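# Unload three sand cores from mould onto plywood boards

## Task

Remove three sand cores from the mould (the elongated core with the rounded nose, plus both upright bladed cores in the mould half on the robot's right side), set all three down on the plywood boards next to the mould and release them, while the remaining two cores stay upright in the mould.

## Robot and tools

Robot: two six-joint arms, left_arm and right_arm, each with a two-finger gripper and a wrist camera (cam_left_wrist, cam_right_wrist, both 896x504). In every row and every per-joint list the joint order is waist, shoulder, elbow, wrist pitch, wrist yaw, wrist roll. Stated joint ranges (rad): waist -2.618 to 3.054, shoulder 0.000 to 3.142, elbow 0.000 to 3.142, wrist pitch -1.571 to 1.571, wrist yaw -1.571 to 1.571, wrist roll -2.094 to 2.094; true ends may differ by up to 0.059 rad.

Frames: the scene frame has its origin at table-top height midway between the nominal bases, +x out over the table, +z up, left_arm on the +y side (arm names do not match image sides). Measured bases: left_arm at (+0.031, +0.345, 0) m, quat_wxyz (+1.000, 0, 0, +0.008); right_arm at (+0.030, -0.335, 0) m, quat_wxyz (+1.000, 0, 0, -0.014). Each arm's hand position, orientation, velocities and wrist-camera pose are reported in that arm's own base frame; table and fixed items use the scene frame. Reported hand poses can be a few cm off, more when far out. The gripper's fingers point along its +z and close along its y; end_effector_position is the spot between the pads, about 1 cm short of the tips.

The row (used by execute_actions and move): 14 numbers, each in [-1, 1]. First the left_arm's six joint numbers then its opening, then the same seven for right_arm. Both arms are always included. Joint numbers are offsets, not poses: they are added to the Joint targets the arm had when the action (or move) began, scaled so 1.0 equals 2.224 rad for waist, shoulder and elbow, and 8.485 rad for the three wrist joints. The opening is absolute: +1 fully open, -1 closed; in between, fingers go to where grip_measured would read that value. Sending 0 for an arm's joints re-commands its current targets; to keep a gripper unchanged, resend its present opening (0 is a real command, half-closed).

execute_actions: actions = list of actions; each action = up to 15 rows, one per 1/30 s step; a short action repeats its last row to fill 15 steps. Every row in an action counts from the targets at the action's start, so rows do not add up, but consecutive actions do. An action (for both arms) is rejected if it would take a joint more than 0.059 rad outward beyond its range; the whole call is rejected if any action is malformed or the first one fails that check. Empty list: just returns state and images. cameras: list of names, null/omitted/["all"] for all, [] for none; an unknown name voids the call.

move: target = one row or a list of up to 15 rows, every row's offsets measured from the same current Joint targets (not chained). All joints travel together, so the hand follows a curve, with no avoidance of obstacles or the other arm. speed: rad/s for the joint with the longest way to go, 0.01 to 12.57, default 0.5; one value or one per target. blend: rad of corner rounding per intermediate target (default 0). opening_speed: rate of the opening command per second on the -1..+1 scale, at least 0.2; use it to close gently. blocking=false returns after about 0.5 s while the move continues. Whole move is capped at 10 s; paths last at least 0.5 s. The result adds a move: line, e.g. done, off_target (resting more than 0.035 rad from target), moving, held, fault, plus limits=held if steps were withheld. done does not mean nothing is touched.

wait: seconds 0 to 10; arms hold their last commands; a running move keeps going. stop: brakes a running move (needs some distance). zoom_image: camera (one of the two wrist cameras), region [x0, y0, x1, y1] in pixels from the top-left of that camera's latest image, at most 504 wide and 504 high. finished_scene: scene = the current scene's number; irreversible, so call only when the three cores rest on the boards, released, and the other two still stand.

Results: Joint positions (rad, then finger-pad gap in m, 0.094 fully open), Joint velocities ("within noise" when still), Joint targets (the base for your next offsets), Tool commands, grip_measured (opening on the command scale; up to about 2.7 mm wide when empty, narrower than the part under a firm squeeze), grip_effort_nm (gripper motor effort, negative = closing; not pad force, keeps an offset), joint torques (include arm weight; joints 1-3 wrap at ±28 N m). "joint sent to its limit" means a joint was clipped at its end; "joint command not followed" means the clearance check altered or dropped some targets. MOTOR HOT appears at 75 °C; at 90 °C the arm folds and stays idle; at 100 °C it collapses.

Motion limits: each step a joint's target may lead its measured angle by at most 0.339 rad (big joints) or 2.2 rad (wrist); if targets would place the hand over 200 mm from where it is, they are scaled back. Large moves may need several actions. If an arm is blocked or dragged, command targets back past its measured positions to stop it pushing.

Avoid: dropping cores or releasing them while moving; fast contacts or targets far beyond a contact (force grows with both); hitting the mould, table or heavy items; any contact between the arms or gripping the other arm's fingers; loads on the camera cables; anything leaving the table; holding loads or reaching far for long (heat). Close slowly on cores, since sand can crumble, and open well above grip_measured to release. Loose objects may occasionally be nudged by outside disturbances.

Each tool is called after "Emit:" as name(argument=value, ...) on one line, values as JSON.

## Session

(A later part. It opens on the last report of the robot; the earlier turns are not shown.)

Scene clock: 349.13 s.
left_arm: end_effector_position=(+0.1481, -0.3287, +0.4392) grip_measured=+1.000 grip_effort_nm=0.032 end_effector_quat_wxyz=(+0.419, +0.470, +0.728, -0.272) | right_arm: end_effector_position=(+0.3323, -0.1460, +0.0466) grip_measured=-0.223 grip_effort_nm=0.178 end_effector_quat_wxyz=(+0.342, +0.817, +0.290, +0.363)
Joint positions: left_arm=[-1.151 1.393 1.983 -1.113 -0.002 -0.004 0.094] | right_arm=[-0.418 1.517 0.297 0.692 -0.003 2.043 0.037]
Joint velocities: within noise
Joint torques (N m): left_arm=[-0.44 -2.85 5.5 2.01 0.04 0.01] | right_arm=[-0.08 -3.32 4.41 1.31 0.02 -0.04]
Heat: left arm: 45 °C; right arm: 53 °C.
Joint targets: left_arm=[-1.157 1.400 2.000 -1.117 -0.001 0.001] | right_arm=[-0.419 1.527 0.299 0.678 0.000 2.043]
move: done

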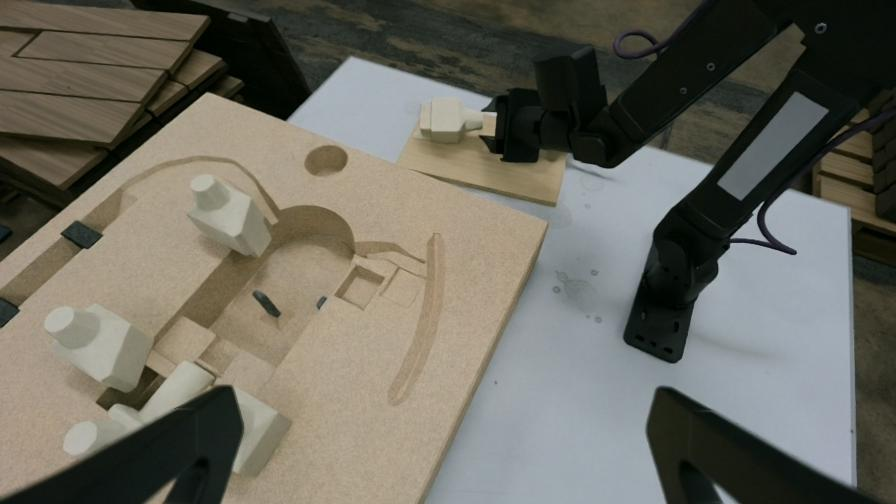

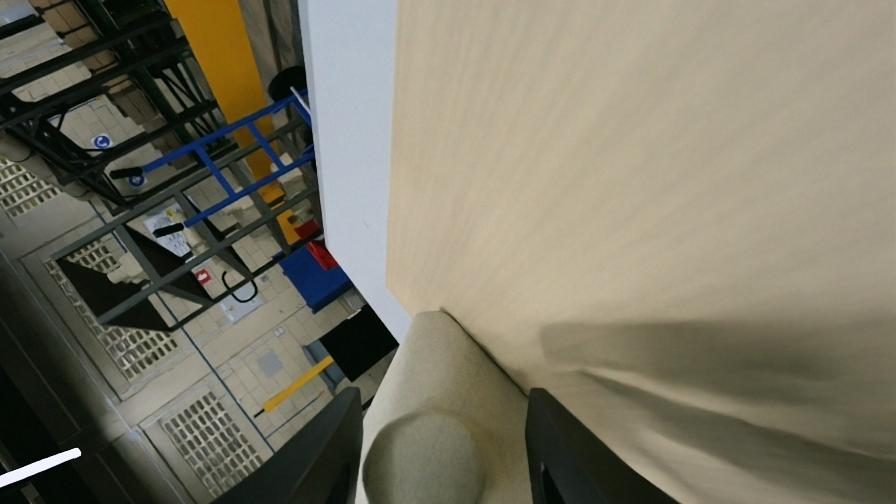

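Emit:
move(target=[[0,0,0,0,0,0,1,0,-0.0738,-0.0212,-0.014,0,0,-0.22],[0,0,0,0,0,0,1,0,-0.3343,-0.047,-0.0755,0,0,-0.22],[0,0,0,0,0,0,1,0,-0.147,0.405,-0.139,0,-0.2408,-0.22],[0,0,0,0,0,0,1,0.3,-0.147,0.405,-0.139,0,-0.2408,1]], speed=[0.4,0.7,1.2,1.2], blend=[0.03,0.03,0.0,0])

Scene clock: 360.77 s.
left_arm: end_effector_position=(+0.1481, -0.3287, +0.4392) grip_measured=+1.000 grip_effort_nm=0.027 end_effector_quat_wxyz=(+0.419, +0.470, +0.728, -0.272) | right_arm: end_effector_position=(+0.3753, +0.0952, +0.2931) grip_measured=+0.997 grip_effort_nm=0.173 end_effector_quat_wxyz=(+0.497, -0.103, +0.859, +0.063)
Joint positions: left_arm=[-1.151 1.393 1.983 -1.113 -0.002 -0.004 0.094] | right_arm=[0.245 1.196 1.171 -0.496 -0.001 0.006 0.094]
Joint velocities: within noise
Joint torques (N m): left_arm=[-0.42 -2.91 5.56 2.02 0.04 0] | right_arm=[0.27 -3.15 8.61 1.37 0.01 -0.11]
Heat: left arm: 45 °C; right arm: 52 °C.
Joint targets: left_arm=[-1.157 1.400 2.000 -1.117 -0.001 0.001] | right_arm=[0.249 1.200 1.200 -0.501 0.000 0.000]
move: done

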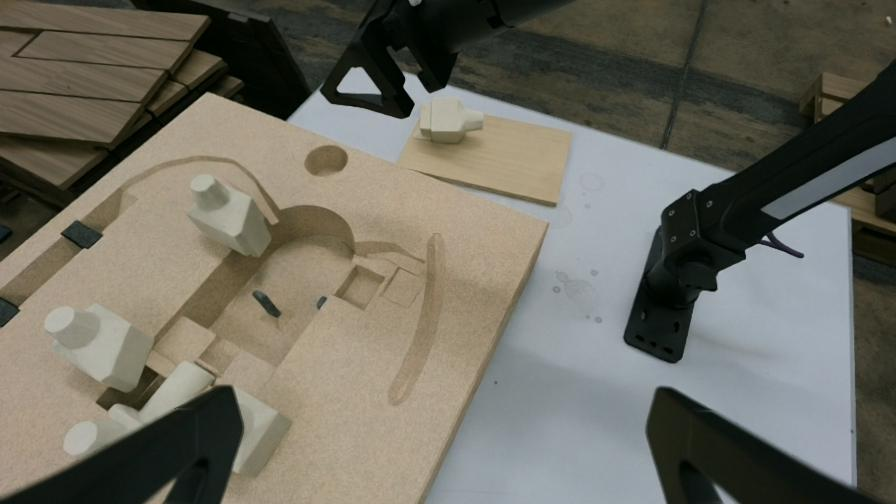

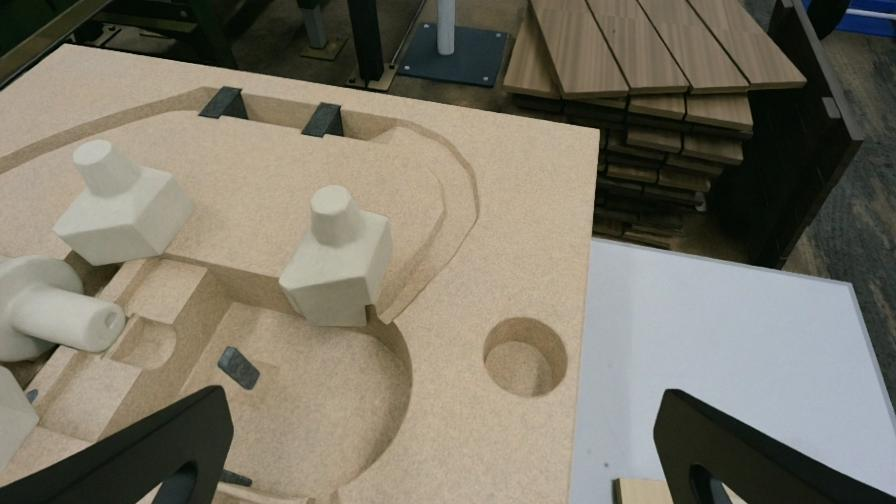

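Emit:
zoom_image(camera="cam_left_wrist", region=[170, 150, 300, 280])

Emit:
zoom_image(camera="cam_right_wrist", region=[250, 160, 510, 360])

Emit:
zoom_image(camera="cam_left_wrist", region=[390, 70, 590, 220])

Scaled by 3.877.

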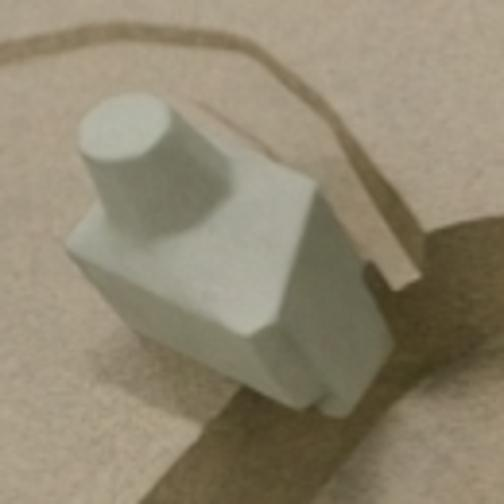

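Scaled by 1.938.

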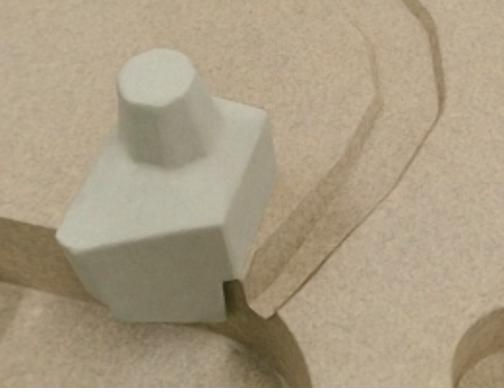

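Scaled by 2.520.

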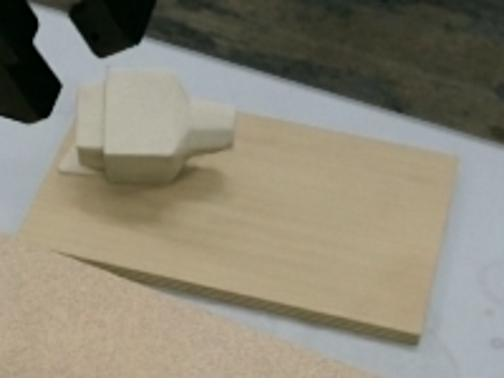

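Emit:
move(target=[0.18,0,0,0,0,0,1,0.167,0.2131,-0.1588,0.1333,0.0648,0.0141,1], speed=0.8)

Scene clock: 401.53 s.
left_arm: end_effector_position=(+0.2614, -0.2483, +0.4392) grip_measured=+1.000 grip_effort_nm=0.027 end_effector_quat_wxyz=(+0.464, +0.321, +0.805, -0.186) | right_arm: end_effector_position=(+0.4422, +0.2003, +0.1966) grip_measured=+0.997 grip_effort_nm=0.178 end_effector_quat_wxyz=(+0.640, -0.026, +0.768, +0.017)
Joint positions: left_arm=[-0.764 1.393 1.983 -1.113 -0.003 -0.004 0.094] | right_arm=[0.617 1.667 0.852 0.601 0.546 0.106 0.094]
Joint velocities: within noise
Joint torques (N m): left_arm=[0.55 -2.96 5.52 2.01 0.04 -0.01] | right_arm=[0.18 -6.23 5.3 1.76 0.07 0.12]
Heat: left arm: 45 °C; right arm: 52 °C.
Joint targets: left_arm=[-0.757 1.400 2.000 -1.117 -0.001 0.001] | right_arm=[0.620 1.674 0.847 0.630 0.550 0.120]
move: done

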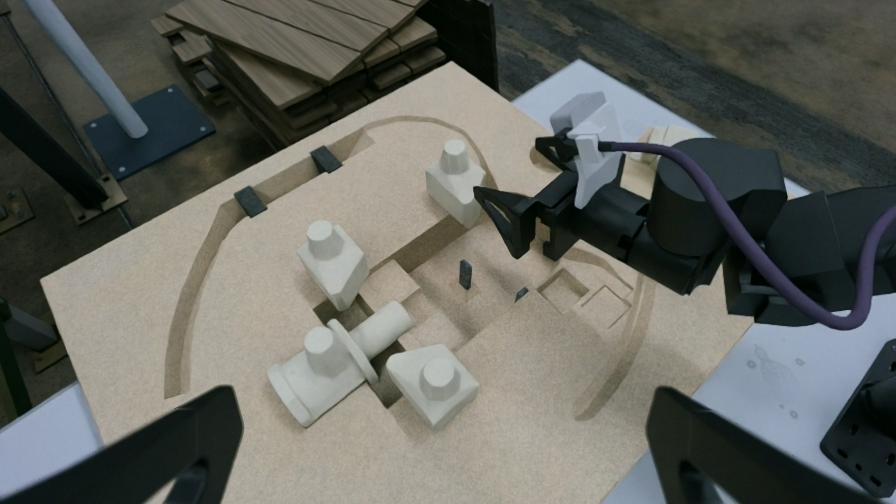

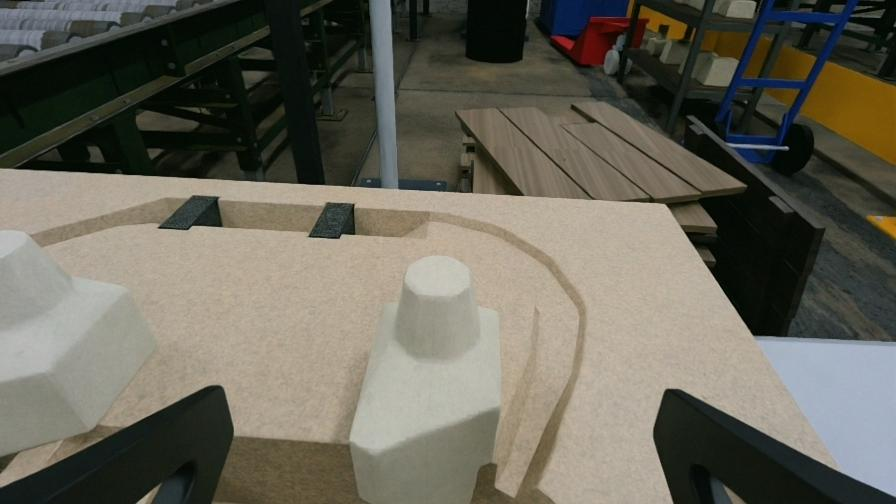

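Emit:
move(target=[0,0,0,0,0,0,1,-0.0441,0.1241,0.1237,-0.0012,-0.0078,0,1], speed=0.25)

Emit:
zoom_image(camera="cam_left_wrist", region=[380, 60, 640, 300])

Scene clock: 407.77 s.
left_arm: end_effector_position=(+0.2614, -0.2483, +0.4392) grip_measured=+1.000 grip_effort_nm=0.037 end_effector_quat_wxyz=(+0.464, +0.321, +0.805, -0.186) | right_arm: end_effector_position=(+0.5133, +0.2008, +0.1681) grip_measured=+0.997 grip_effort_nm=0.178 end_effector_quat_wxyz=(+0.630, -0.011, +0.777, +0.004)
Joint positions: left_arm=[-0.764 1.393 1.983 -1.113 -0.003 -0.004 0.094] | right_arm=[0.527 1.936 1.092 0.608 0.493 0.106 0.094]
Joint velocities: within noise
Joint torques (N m): left_arm=[0.51 -2.93 5.49 2.02 0.02 -0.01] | right_arm=[-0.31 -7.73 8.05 1.58 -0.01 0.11]
Heat: left arm: 45 °C; right arm: 52 °C.
Joint targets: left_arm=[-0.757 1.400 2.000 -1.117 -0.001 0.001] | right_arm=[0.522 1.950 1.122 0.620 0.484 0.120]
move: done

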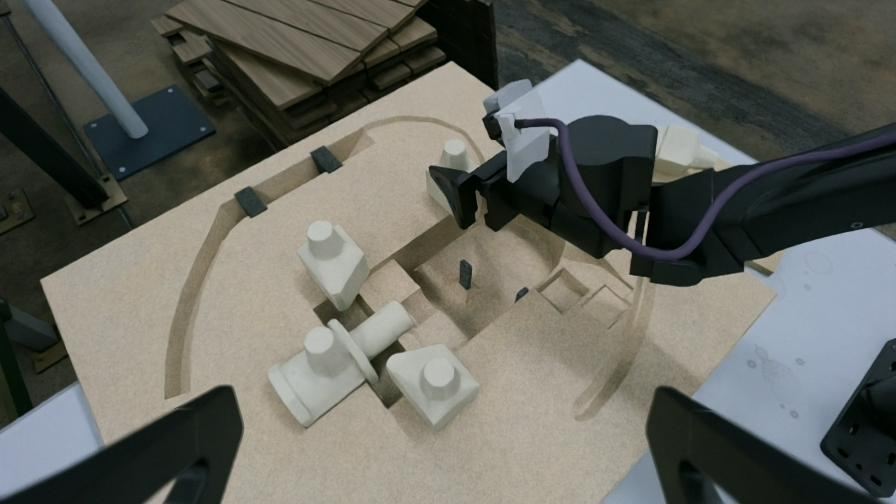

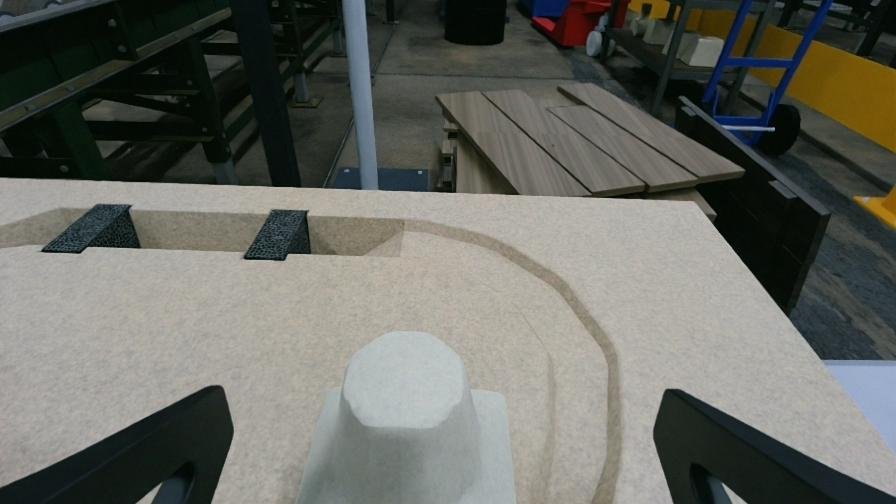

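Scaled by 1.938.

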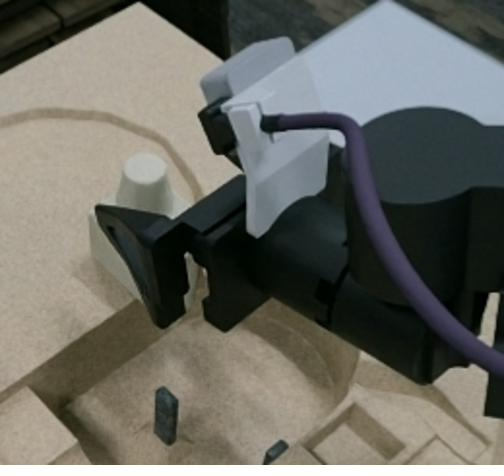

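Emit:
move(target=[0,0,0,0,0,0,1,0.0075,0,0.009,-0.0024,0,0,1], speed=0.2, cameras=["cam_right_wrist"])

Scene clock: 412.50 s.
left_arm: end_effector_position=(+0.2614, -0.2483, +0.4392) grip_measured=+1.000 grip_effort_nm=0.027 end_effector_quat_wxyz=(+0.464, +0.321, +0.805, -0.186) | right_arm: end_effector_position=(+0.5156, +0.2053, +0.1759) grip_measured=+0.997 grip_effort_nm=0.178 end_effector_quat_wxyz=(+0.635, -0.011, +0.773, +0.009)
Joint positions: left_arm=[-0.764 1.393 1.983 -1.113 -0.003 -0.004 0.094] | right_arm=[0.531 1.936 1.113 0.601 0.492 0.106 0.094]
Joint velocities: within noise
Joint torques (N m): left_arm=[0.64 -2.88 5.52 2.02 0.04 0] | right_arm=[0.65 -7.8 7.99 1.49 -0.03 0.11]
Heat: left arm: 45 °C; right arm: 52 °C.
Joint targets: left_arm=[-0.757 1.400 2.000 -1.117 -0.001 0.001] | right_arm=[0.538 1.950 1.142 0.599 0.484 0.120]
move: done
Images, in order (width x height): cam_right_wrist 896x504.

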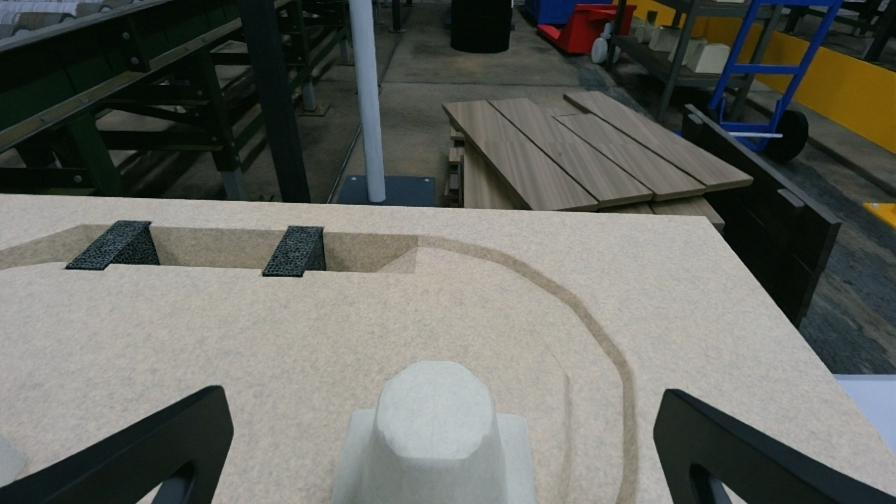

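Emit:
move(target=[0,0,0,0,0,0,1,0,0,0,0,0,0,-0.6], opening_speed=1.0, cameras=[])

Emit:
move(target=[[0,0,0,0,0,0,1,0,-0.031,0.047,-0.017,0,0,-0.6],[0,0,0,0,0,0,1,0,-0.0978,0.149,-0.0517,0,0,-0.6]], speed=0.2, blend=[0.03,0])

Scene clock: 421.23 s.
left_arm: end_effector_position=(+0.2614, -0.2483, +0.4392) grip_measured=+1.000 grip_effort_nm=0.027 end_effector_quat_wxyz=(+0.464, +0.321, +0.805, -0.186) | right_arm: end_effector_position=(+0.5154, +0.2060, +0.1755) grip_measured=-0.467 grip_effort_nm=-0.984 end_effector_quat_wxyz=(+0.634, -0.012, +0.773, +0.010)
Joint positions: left_arm=[-0.764 1.393 1.983 -1.113 -0.003 -0.004 0.094] | right_arm=[0.532 1.936 1.113 0.6 0.49 0.107 0.025]
Joint velocities: within noise
Joint torques (N m): left_arm=[0.61 -2.91 5.44 2.03 0.03 -0.01] | right_arm=[0.57 -7.77 8.02 1.46 -0.01 0.1]
Heat: left arm: 45 °C; right arm: 52 °C.
Joint targets: left_arm=[-0.757 1.400 2.000 -1.117 -0.001 0.001] | right_arm=[0.539 1.950 1.142 0.599 0.484 0.120]
move: done
No camera images: "cameras" was empty.

Scene clock: 424.10 s.
left_arm: end_effector_position=(+0.2614, -0.2483, +0.4392) grip_measured=+1.000 grip_effort_nm=0.032 end_effector_quat_wxyz=(+0.464, +0.321, +0.805, -0.186) | right_arm: end_effector_position=(+0.5149, +0.2075, +0.2825) grip_measured=-0.468 grip_effort_nm=-1.009 end_effector_quat_wxyz=(+0.616, -0.022, +0.787, +0.005)
Joint positions: left_arm=[-0.764 1.393 1.983 -1.113 -0.003 -0.004 0.094] | right_arm=[0.532 1.789 1.423 0.092 0.481 0.109 0.025]
Joint velocities: within noise
Joint torques (N m): left_arm=[0.59 -2.91 5.5 2.03 0.02 -0.01] | right_arm=[0.55 -13.11 10.52 2.14 0.08 0.09]
Heat: left arm: 45 °C; right arm: 52 °C.
Joint targets: left_arm=[-0.757 1.400 2.000 -1.117 -0.001 0.001] | right_arm=[0.539 1.732 1.474 0.161 0.484 0.120]
move: off_target (right_arm); right_arm: the wrist pitch is farthest, 0.069 rad from its target

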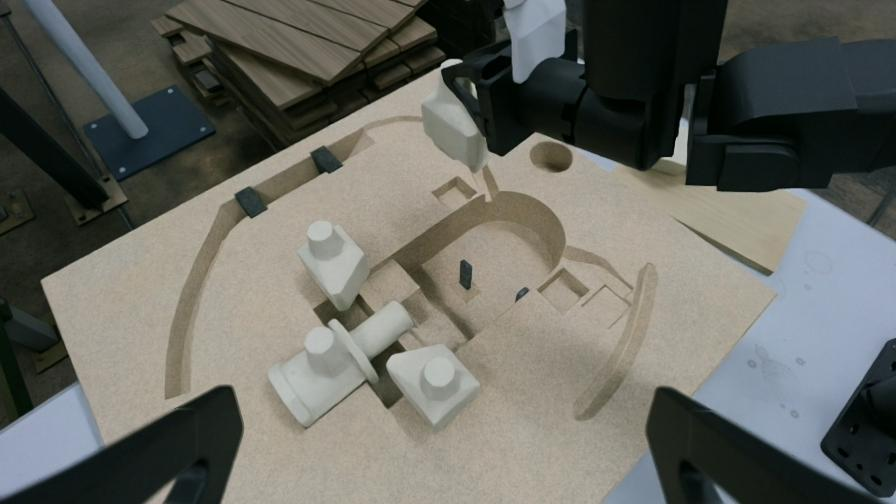

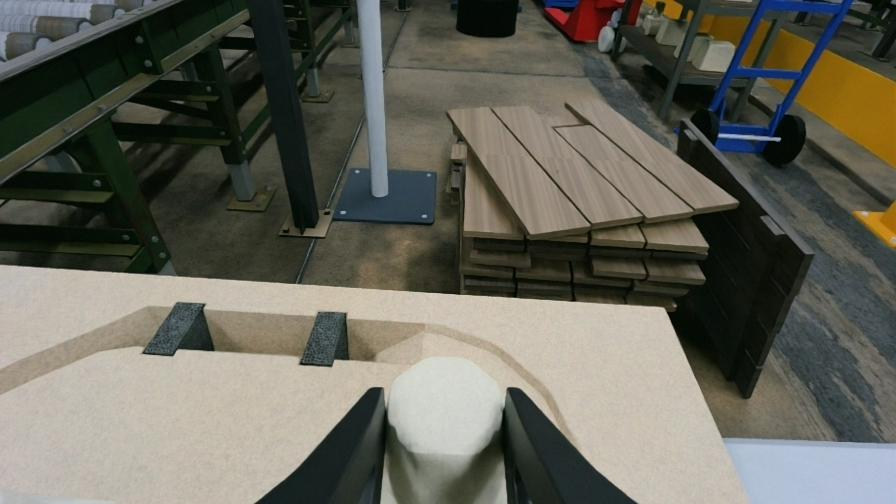

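Emit:
move(target=[[0,0,0,0,0,0,1,-0.1075,-0.1043,0.0656,-0.0897,0,0,-0.6],[-0.18,0,0,0,0,0,1,-0.5567,-0.0594,0.0656,-0.184,-0.0765,0.099,-0.6],[-0.18,0,0,0,0,0,1,-0.5567,-0.0346,-0.0198,-0.1828,-0.0765,0.099,-0.6]], speed=[0.6,0.8,0.5], blend=[0.05,0.03,0])

Emit:
zoom_image(camera="cam_left_wrist", region=[370, 20, 620, 220])

Scene clock: 464.93 s.
left_arm: end_effector_position=(+0.1479, -0.3288, +0.4392) grip_measured=+1.000 grip_effort_nm=0.032 end_effector_quat_wxyz=(+0.419, +0.470, +0.728, -0.273) | right_arm: end_effector_position=(+0.2352, -0.1642, +0.1328) grip_measured=-0.473 grip_effort_nm=-1.004 end_effector_quat_wxyz=(-0.030, +0.734, +0.675, +0.067)
Joint positions: left_arm=[-1.151 1.393 1.983 -1.113 -0.001 -0.004 0.094] | right_arm=[-0.702 1.663 1.422 -1.373 -0.141 0.949 0.025]
Joint velocities: within noise
Joint torques (N m): left_arm=[-0.43 -2.93 5.52 2.03 0.02 0] | right_arm=[0.21 -6.75 5.64 -0.1 -0.32 0.07]
Heat: left arm: 45 °C; right arm: 54 °C.
Joint targets: left_arm=[-1.158 1.400 2.000 -1.117 -0.001 0.001] | right_arm=[-0.700 1.655 1.430 -1.390 -0.165 0.960]
move: done

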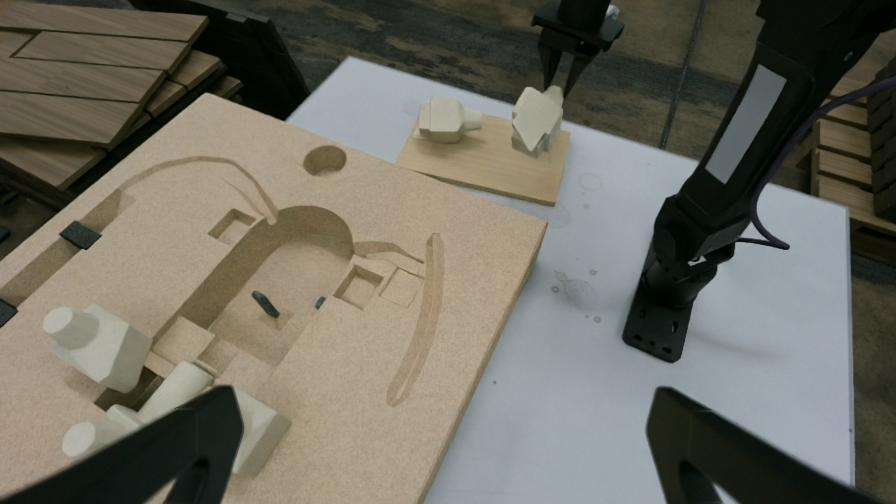

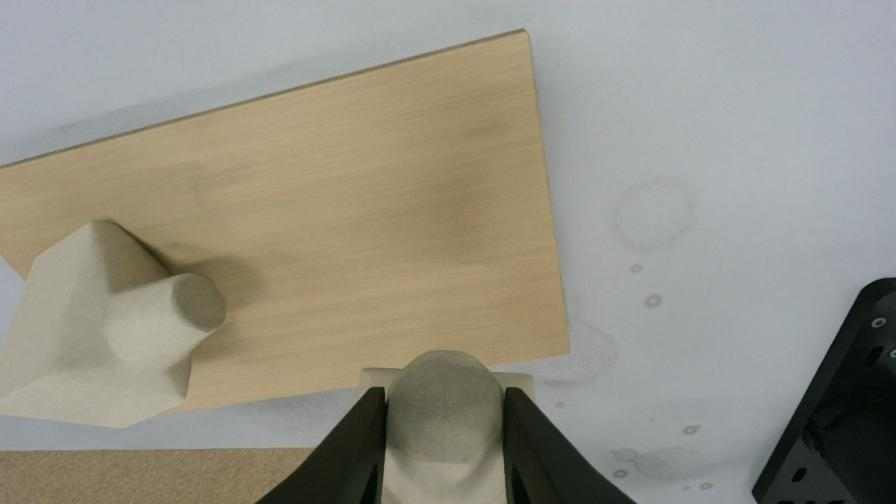

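Scaled by 2.016.

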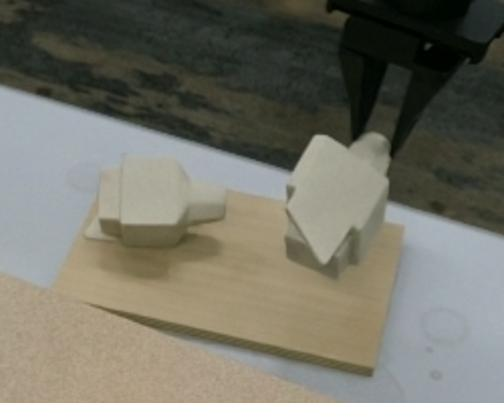

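Emit:
move(target=[0,0,0,0,0,0,1,0,0.0188,-0.1054,0.0326,0,0,-0.6], speed=0.3)

Emit:
zoom_image(camera="cam_left_wrist", region=[460, 20, 610, 220])

Scene clock: 476.03 s.
left_arm: end_effector_position=(+0.1479, -0.3288, +0.4392) grip_measured=+1.000 grip_effort_nm=0.022 end_effector_quat_wxyz=(+0.419, +0.470, +0.728, -0.273) | right_arm: end_effector_position=(+0.2328, -0.1607, +0.0689) grip_measured=-0.473 grip_effort_nm=-1.004 end_effector_quat_wxyz=(-0.038, +0.734, +0.674, +0.070)
Joint positions: left_arm=[-1.151 1.393 1.983 -1.113 -0.001 -0.004 0.094] | right_arm=[-0.702 1.693 1.198 -1.135 -0.148 0.951 0.025]
Joint velocities: within noise
Joint torques (N m): left_arm=[-0.49 -3.02 5.48 2.03 0.02 0.01] | right_arm=[0.18 -5.87 4.71 0.2 -0.24 0.07]
Heat: left arm: 44 °C; right arm: 50 °C.
Joint targets: left_arm=[-1.158 1.400 2.000 -1.117 -0.001 0.001] | right_arm=[-0.700 1.698 1.195 -1.114 -0.165 0.960]
move: done

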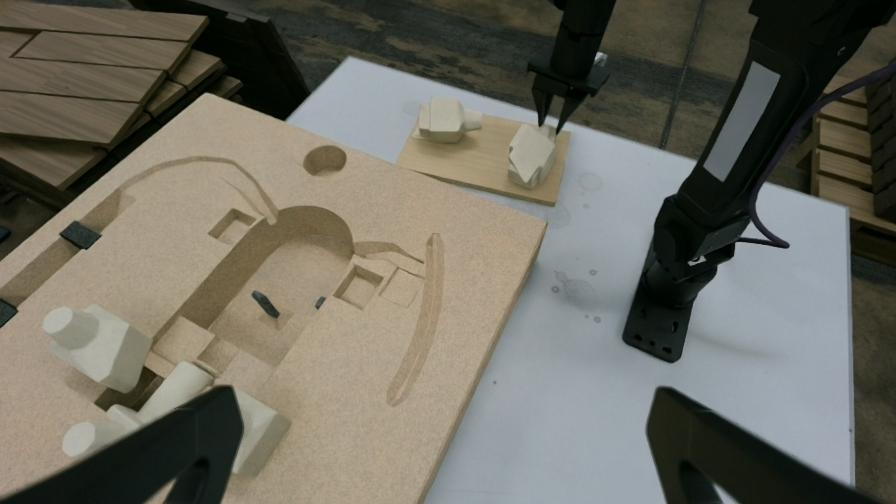

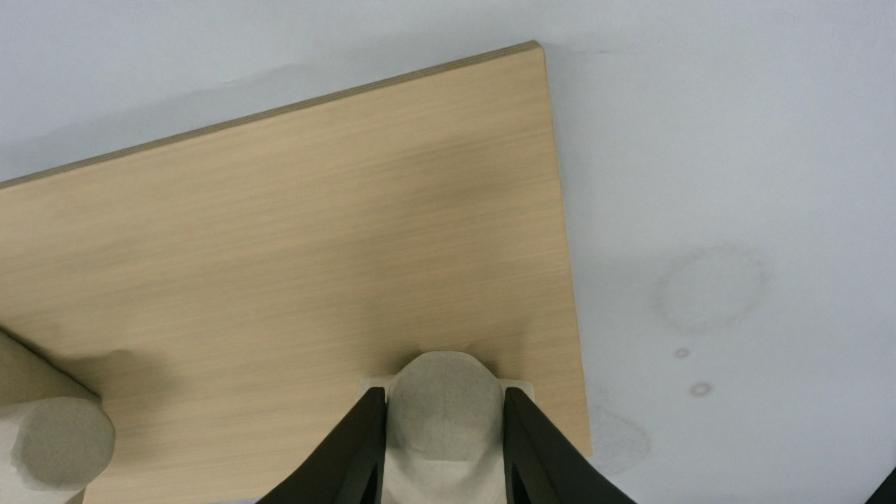

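Scaled by 2.520.

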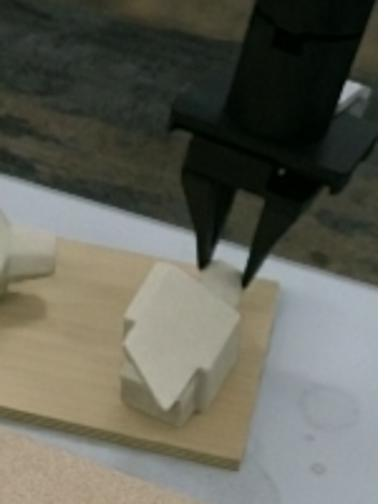

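Emit:
move(target=[0,0,0,0,0,0,1,0,0.0112,-0.0247,0.0093,0,0,-0.6], speed=0.15)

Emit:
zoom_image(camera="cam_left_wrist", region=[460, 20, 610, 220])

Scene clock: 479.13 s.
left_arm: end_effector_position=(+0.1479, -0.3288, +0.4392) grip_measured=+1.000 grip_effort_nm=0.022 end_effector_quat_wxyz=(+0.419, +0.470, +0.728, -0.273) | right_arm: end_effector_position=(+0.2359, -0.1632, +0.0525) grip_measured=-0.473 grip_effort_nm=-1.004 end_effector_quat_wxyz=(-0.030, +0.734, +0.675, +0.071)
Joint positions: left_arm=[-1.151 1.393 1.983 -1.113 -0.001 -0.004 0.094] | right_arm=[-0.702 1.71 1.151 -1.053 -0.148 0.951 0.025]
Joint velocities: within noise
Joint torques (N m): left_arm=[-0.43 -2.96 5.49 2.03 -0.01 0.02] | right_arm=[0.16 -5.34 4.11 0.22 -0.24 0.06]
Heat: left arm: 44 °C; right arm: 49 °C.
Joint targets: left_arm=[-1.158 1.400 2.000 -1.117 -0.001 0.001] | right_arm=[-0.700 1.722 1.140 -1.035 -0.165 0.960]
move: done

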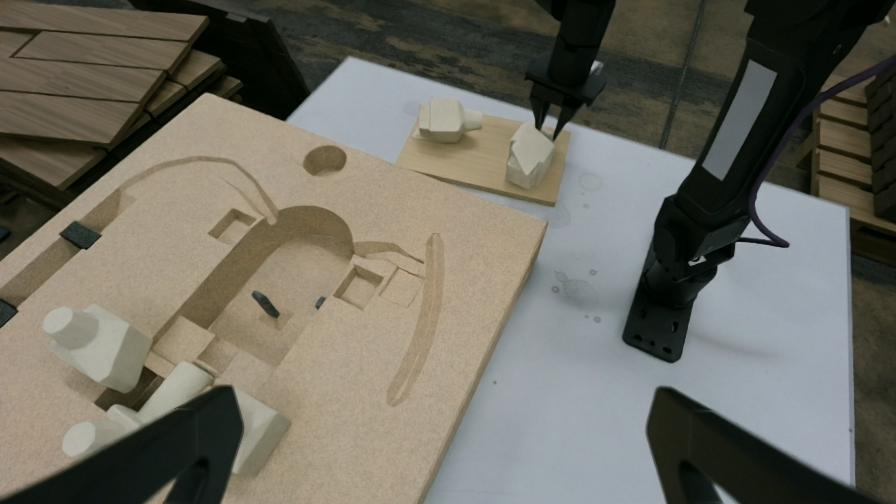

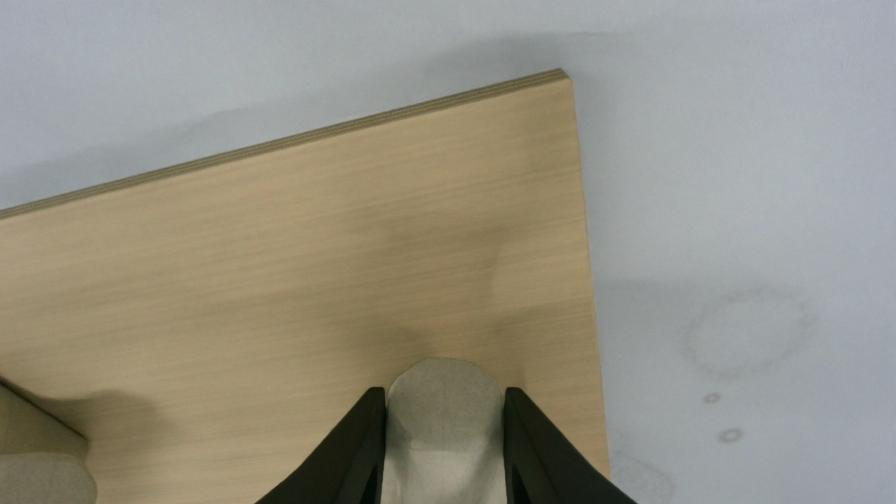

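Scaled by 2.520.

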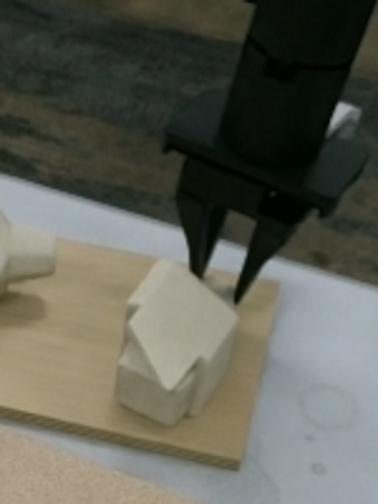

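Emit:
move(target=[0,0,0,0,0,0,1,0,0.0056,-0.0124,0.0047,0,0,-0.6], speed=0.1)

Emit:
zoom_image(camera="cam_left_wrist", region=[460, 20, 610, 220])

Scene clock: 482.50 s.
left_arm: end_effector_position=(+0.1479, -0.3288, +0.4392) grip_measured=+1.000 grip_effort_nm=0.042 end_effector_quat_wxyz=(+0.419, +0.470, +0.728, -0.273) | right_arm: end_effector_position=(+0.2364, -0.1636, +0.0478) grip_measured=-0.473 grip_effort_nm=-1.004 end_effector_quat_wxyz=(-0.028, +0.734, +0.675, +0.071)
Joint positions: left_arm=[-1.151 1.393 1.983 -1.113 -0.001 -0.004 0.094] | right_arm=[-0.702 1.714 1.136 -1.03 -0.148 0.951 0.025]
Joint velocities: within noise
Joint torques (N m): left_arm=[-0.43 -2.95 5.48 2.01 0.02 -0.01] | right_arm=[0.14 -4.72 3.18 0.39 -0.24 0.07]
Heat: left arm: 44 °C; right arm: 48 °C.
Joint targets: left_arm=[-1.158 1.400 2.000 -1.117 -0.001 0.001] | right_arm=[-0.700 1.735 1.113 -0.995 -0.165 0.960]
move: done

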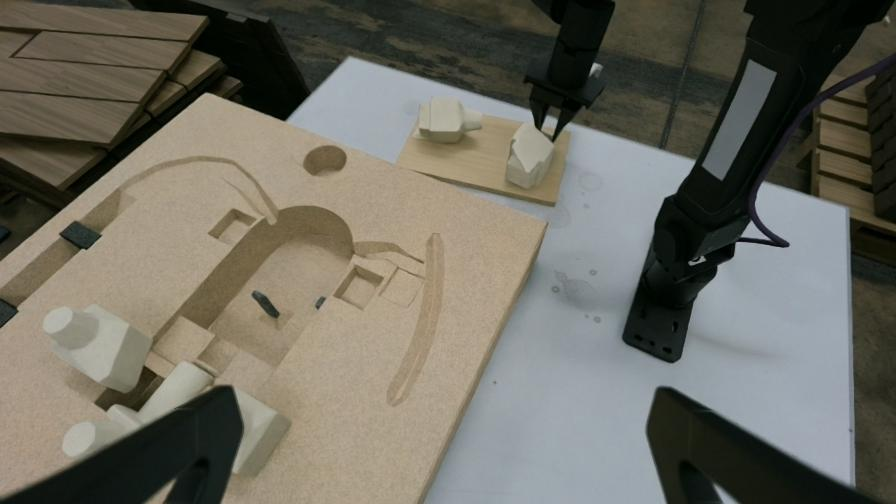

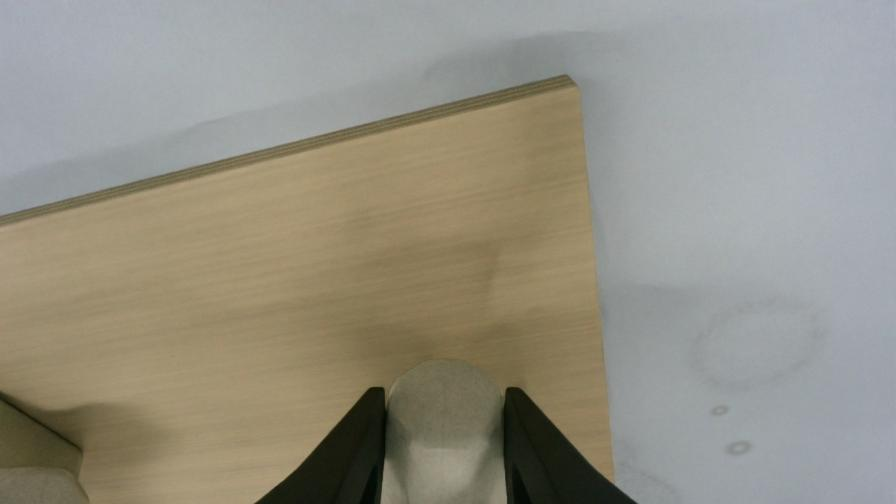

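Scaled by 2.520.

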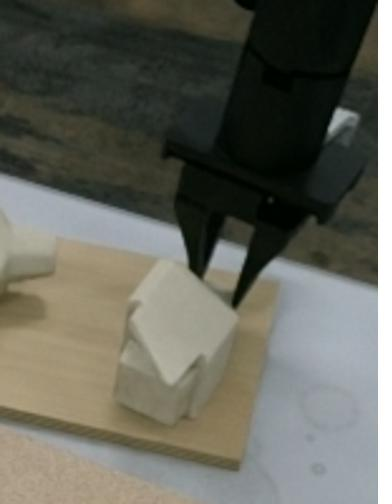

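Emit:
move(target=[[0,0,0,0,0,0,1,0,0,0,0,0,0,-0.1],[0,0,0,0,0,0,1,0,-0.036,0.1425,-0.0466,0,0,-0.1]], speed=0.4, opening_speed=0.4)

Emit:
zoom_image(camera="cam_left_wrist", region=[380, 20, 610, 220])

Scene clock: 489.97 s.
left_arm: end_effector_position=(+0.1479, -0.3288, +0.4392) grip_measured=+1.000 grip_effort_nm=0.032 end_effector_quat_wxyz=(+0.419, +0.470, +0.728, -0.273) | right_arm: end_effector_position=(+0.2346, -0.1590, +0.1252) grip_measured=-0.103 grip_effort_nm=0.178 end_effector_quat_wxyz=(-0.047, +0.734, +0.673, +0.075)
Joint positions: left_arm=[-1.151 1.393 1.983 -1.113 -0.001 -0.004 0.094] | right_arm=[-0.702 1.679 1.406 -1.373 -0.161 0.951 0.042]
Joint velocities: within noise
Joint torques (N m): left_arm=[-0.4 -2.92 5.53 2.03 0.04 0.01] | right_arm=[0.14 -8.18 6.91 -0.18 -0.12 0.07]
Heat: left arm: 44 °C; right arm: 47 °C.
Joint targets: left_arm=[-1.158 1.400 2.000 -1.117 -0.001 0.001] | right_arm=[-0.700 1.655 1.430 -1.390 -0.165 0.960]
move: done

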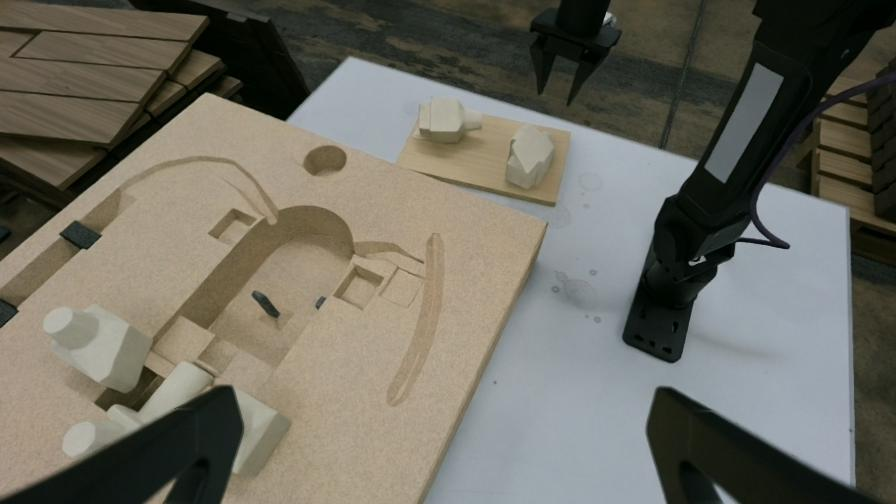

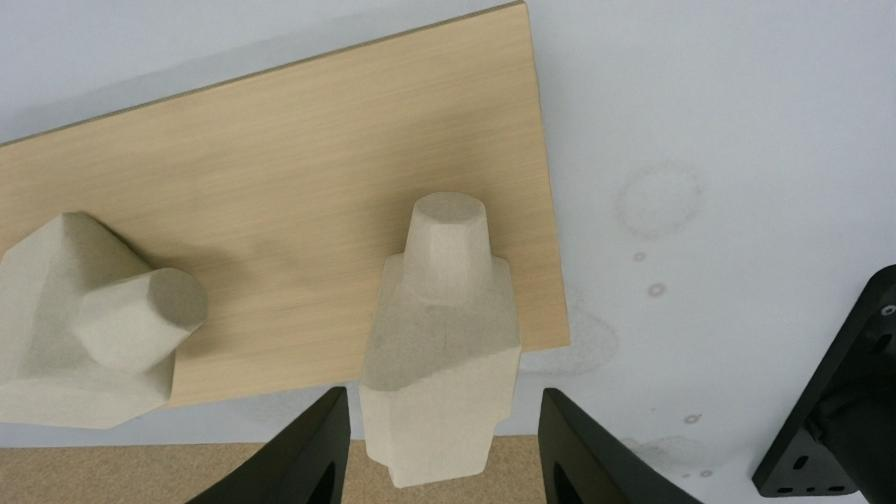

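Scaled by 2.191.

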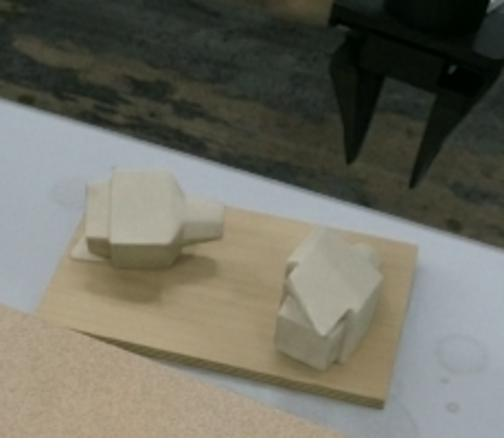

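Emit:
move(target=[0.2779,0,-0.4793,0.1272,0,0,1,0.35,-0.13,0.1664,-0.01,0.0194,-0.1131,1], speed=0.8)

Scene clock: 501.33 s.
left_arm: end_effector_position=(+0.3750, -0.2248, +0.2000) grip_measured=+1.000 grip_effort_nm=0.037 end_effector_quat_wxyz=(+0.483, +0.230, +0.834, -0.135) | right_arm: end_effector_position=(+0.2924, +0.0238, +0.3106) grip_measured=+0.997 grip_effort_nm=0.168 end_effector_quat_wxyz=(+0.253, -0.032, +0.967, +0.014)
Joint positions: left_arm=[-0.543 1.393 0.937 -0.064 -0.001 -0.004 0.094] | right_arm=[0.073 1.376 1.779 -1.462 -0.007 0.008 0.094]
Joint velocities: within noise
Joint torques (N m): left_arm=[0.32 -4.48 5.48 2.34 0.04 0] | right_arm=[0.49 -4.23 6.39 0.75 0.07 -0.14]
Heat: left arm: 45 °C; right arm: 46 °C.
Joint targets: left_arm=[-0.540 1.400 0.934 -0.038 -0.001 0.001] | right_arm=[0.079 1.365 1.800 -1.475 -0.001 0.000]
move: done

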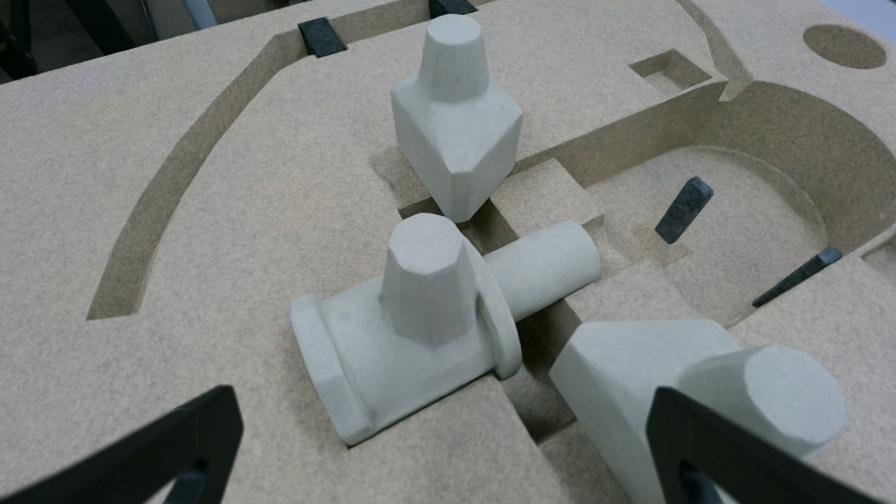

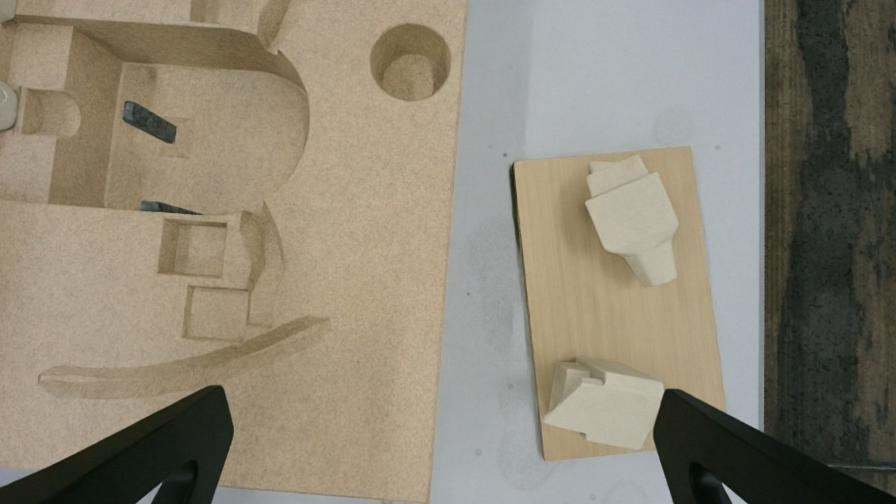

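Emit:
move(target=[0.0054,0.1484,0.0773,0.0236,0,0,0.3,0,0,0,0,0,0,1], speed=0.25)

Scene clock: 511.53 s.
left_arm: end_effector_position=(+0.4392, -0.2592, +0.1610) grip_measured=+0.302 grip_effort_nm=-0.081 end_effector_quat_wxyz=(+0.490, +0.226, +0.831, -0.135) | right_arm: end_effector_position=(+0.2921, +0.0236, +0.3104) grip_measured=+0.997 grip_effort_nm=0.168 end_effector_quat_wxyz=(+0.253, -0.033, +0.967, +0.013)
Joint positions: left_arm=[-0.536 1.715 1.077 0.134 -0.001 -0.004 0.061] | right_arm=[0.073 1.376 1.779 -1.463 -0.006 0.007 0.094]
Joint velocities: within noise
Joint torques (N m): left_arm=[0.61 -6.38 7.91 2.4 0.03 -0.01] | right_arm=[0.5 -4.23 6.37 0.79 0.04 -0.12]
Heat: left arm: 46 °C; right arm: 46 °C.
Joint targets: left_arm=[-0.527 1.730 1.106 0.162 -0.001 0.001] | right_arm=[0.079 1.365 1.800 -1.475 0.000 0.000]
move: done

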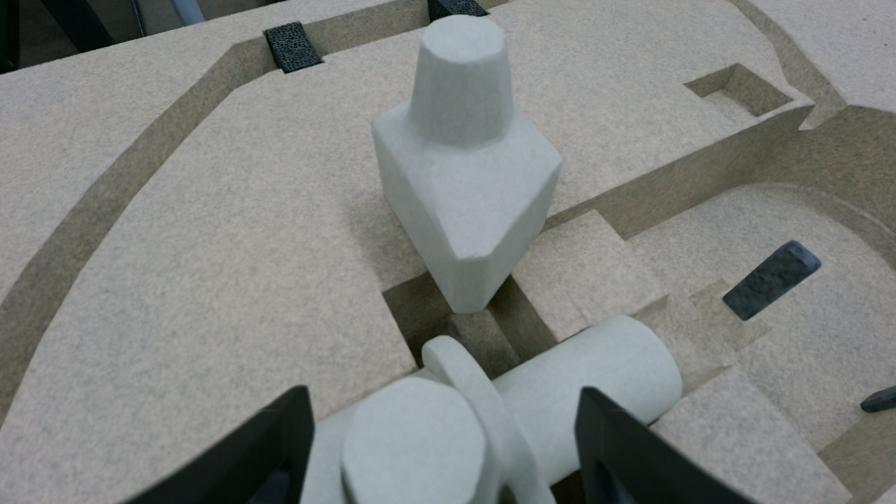

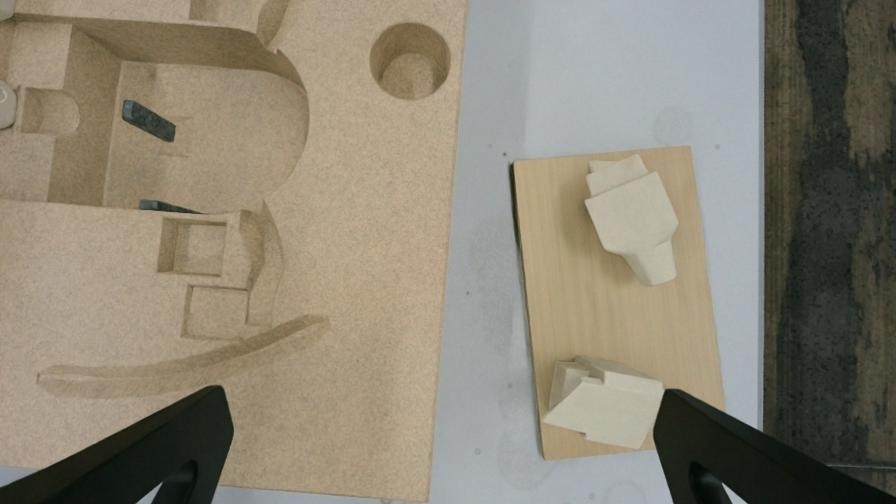

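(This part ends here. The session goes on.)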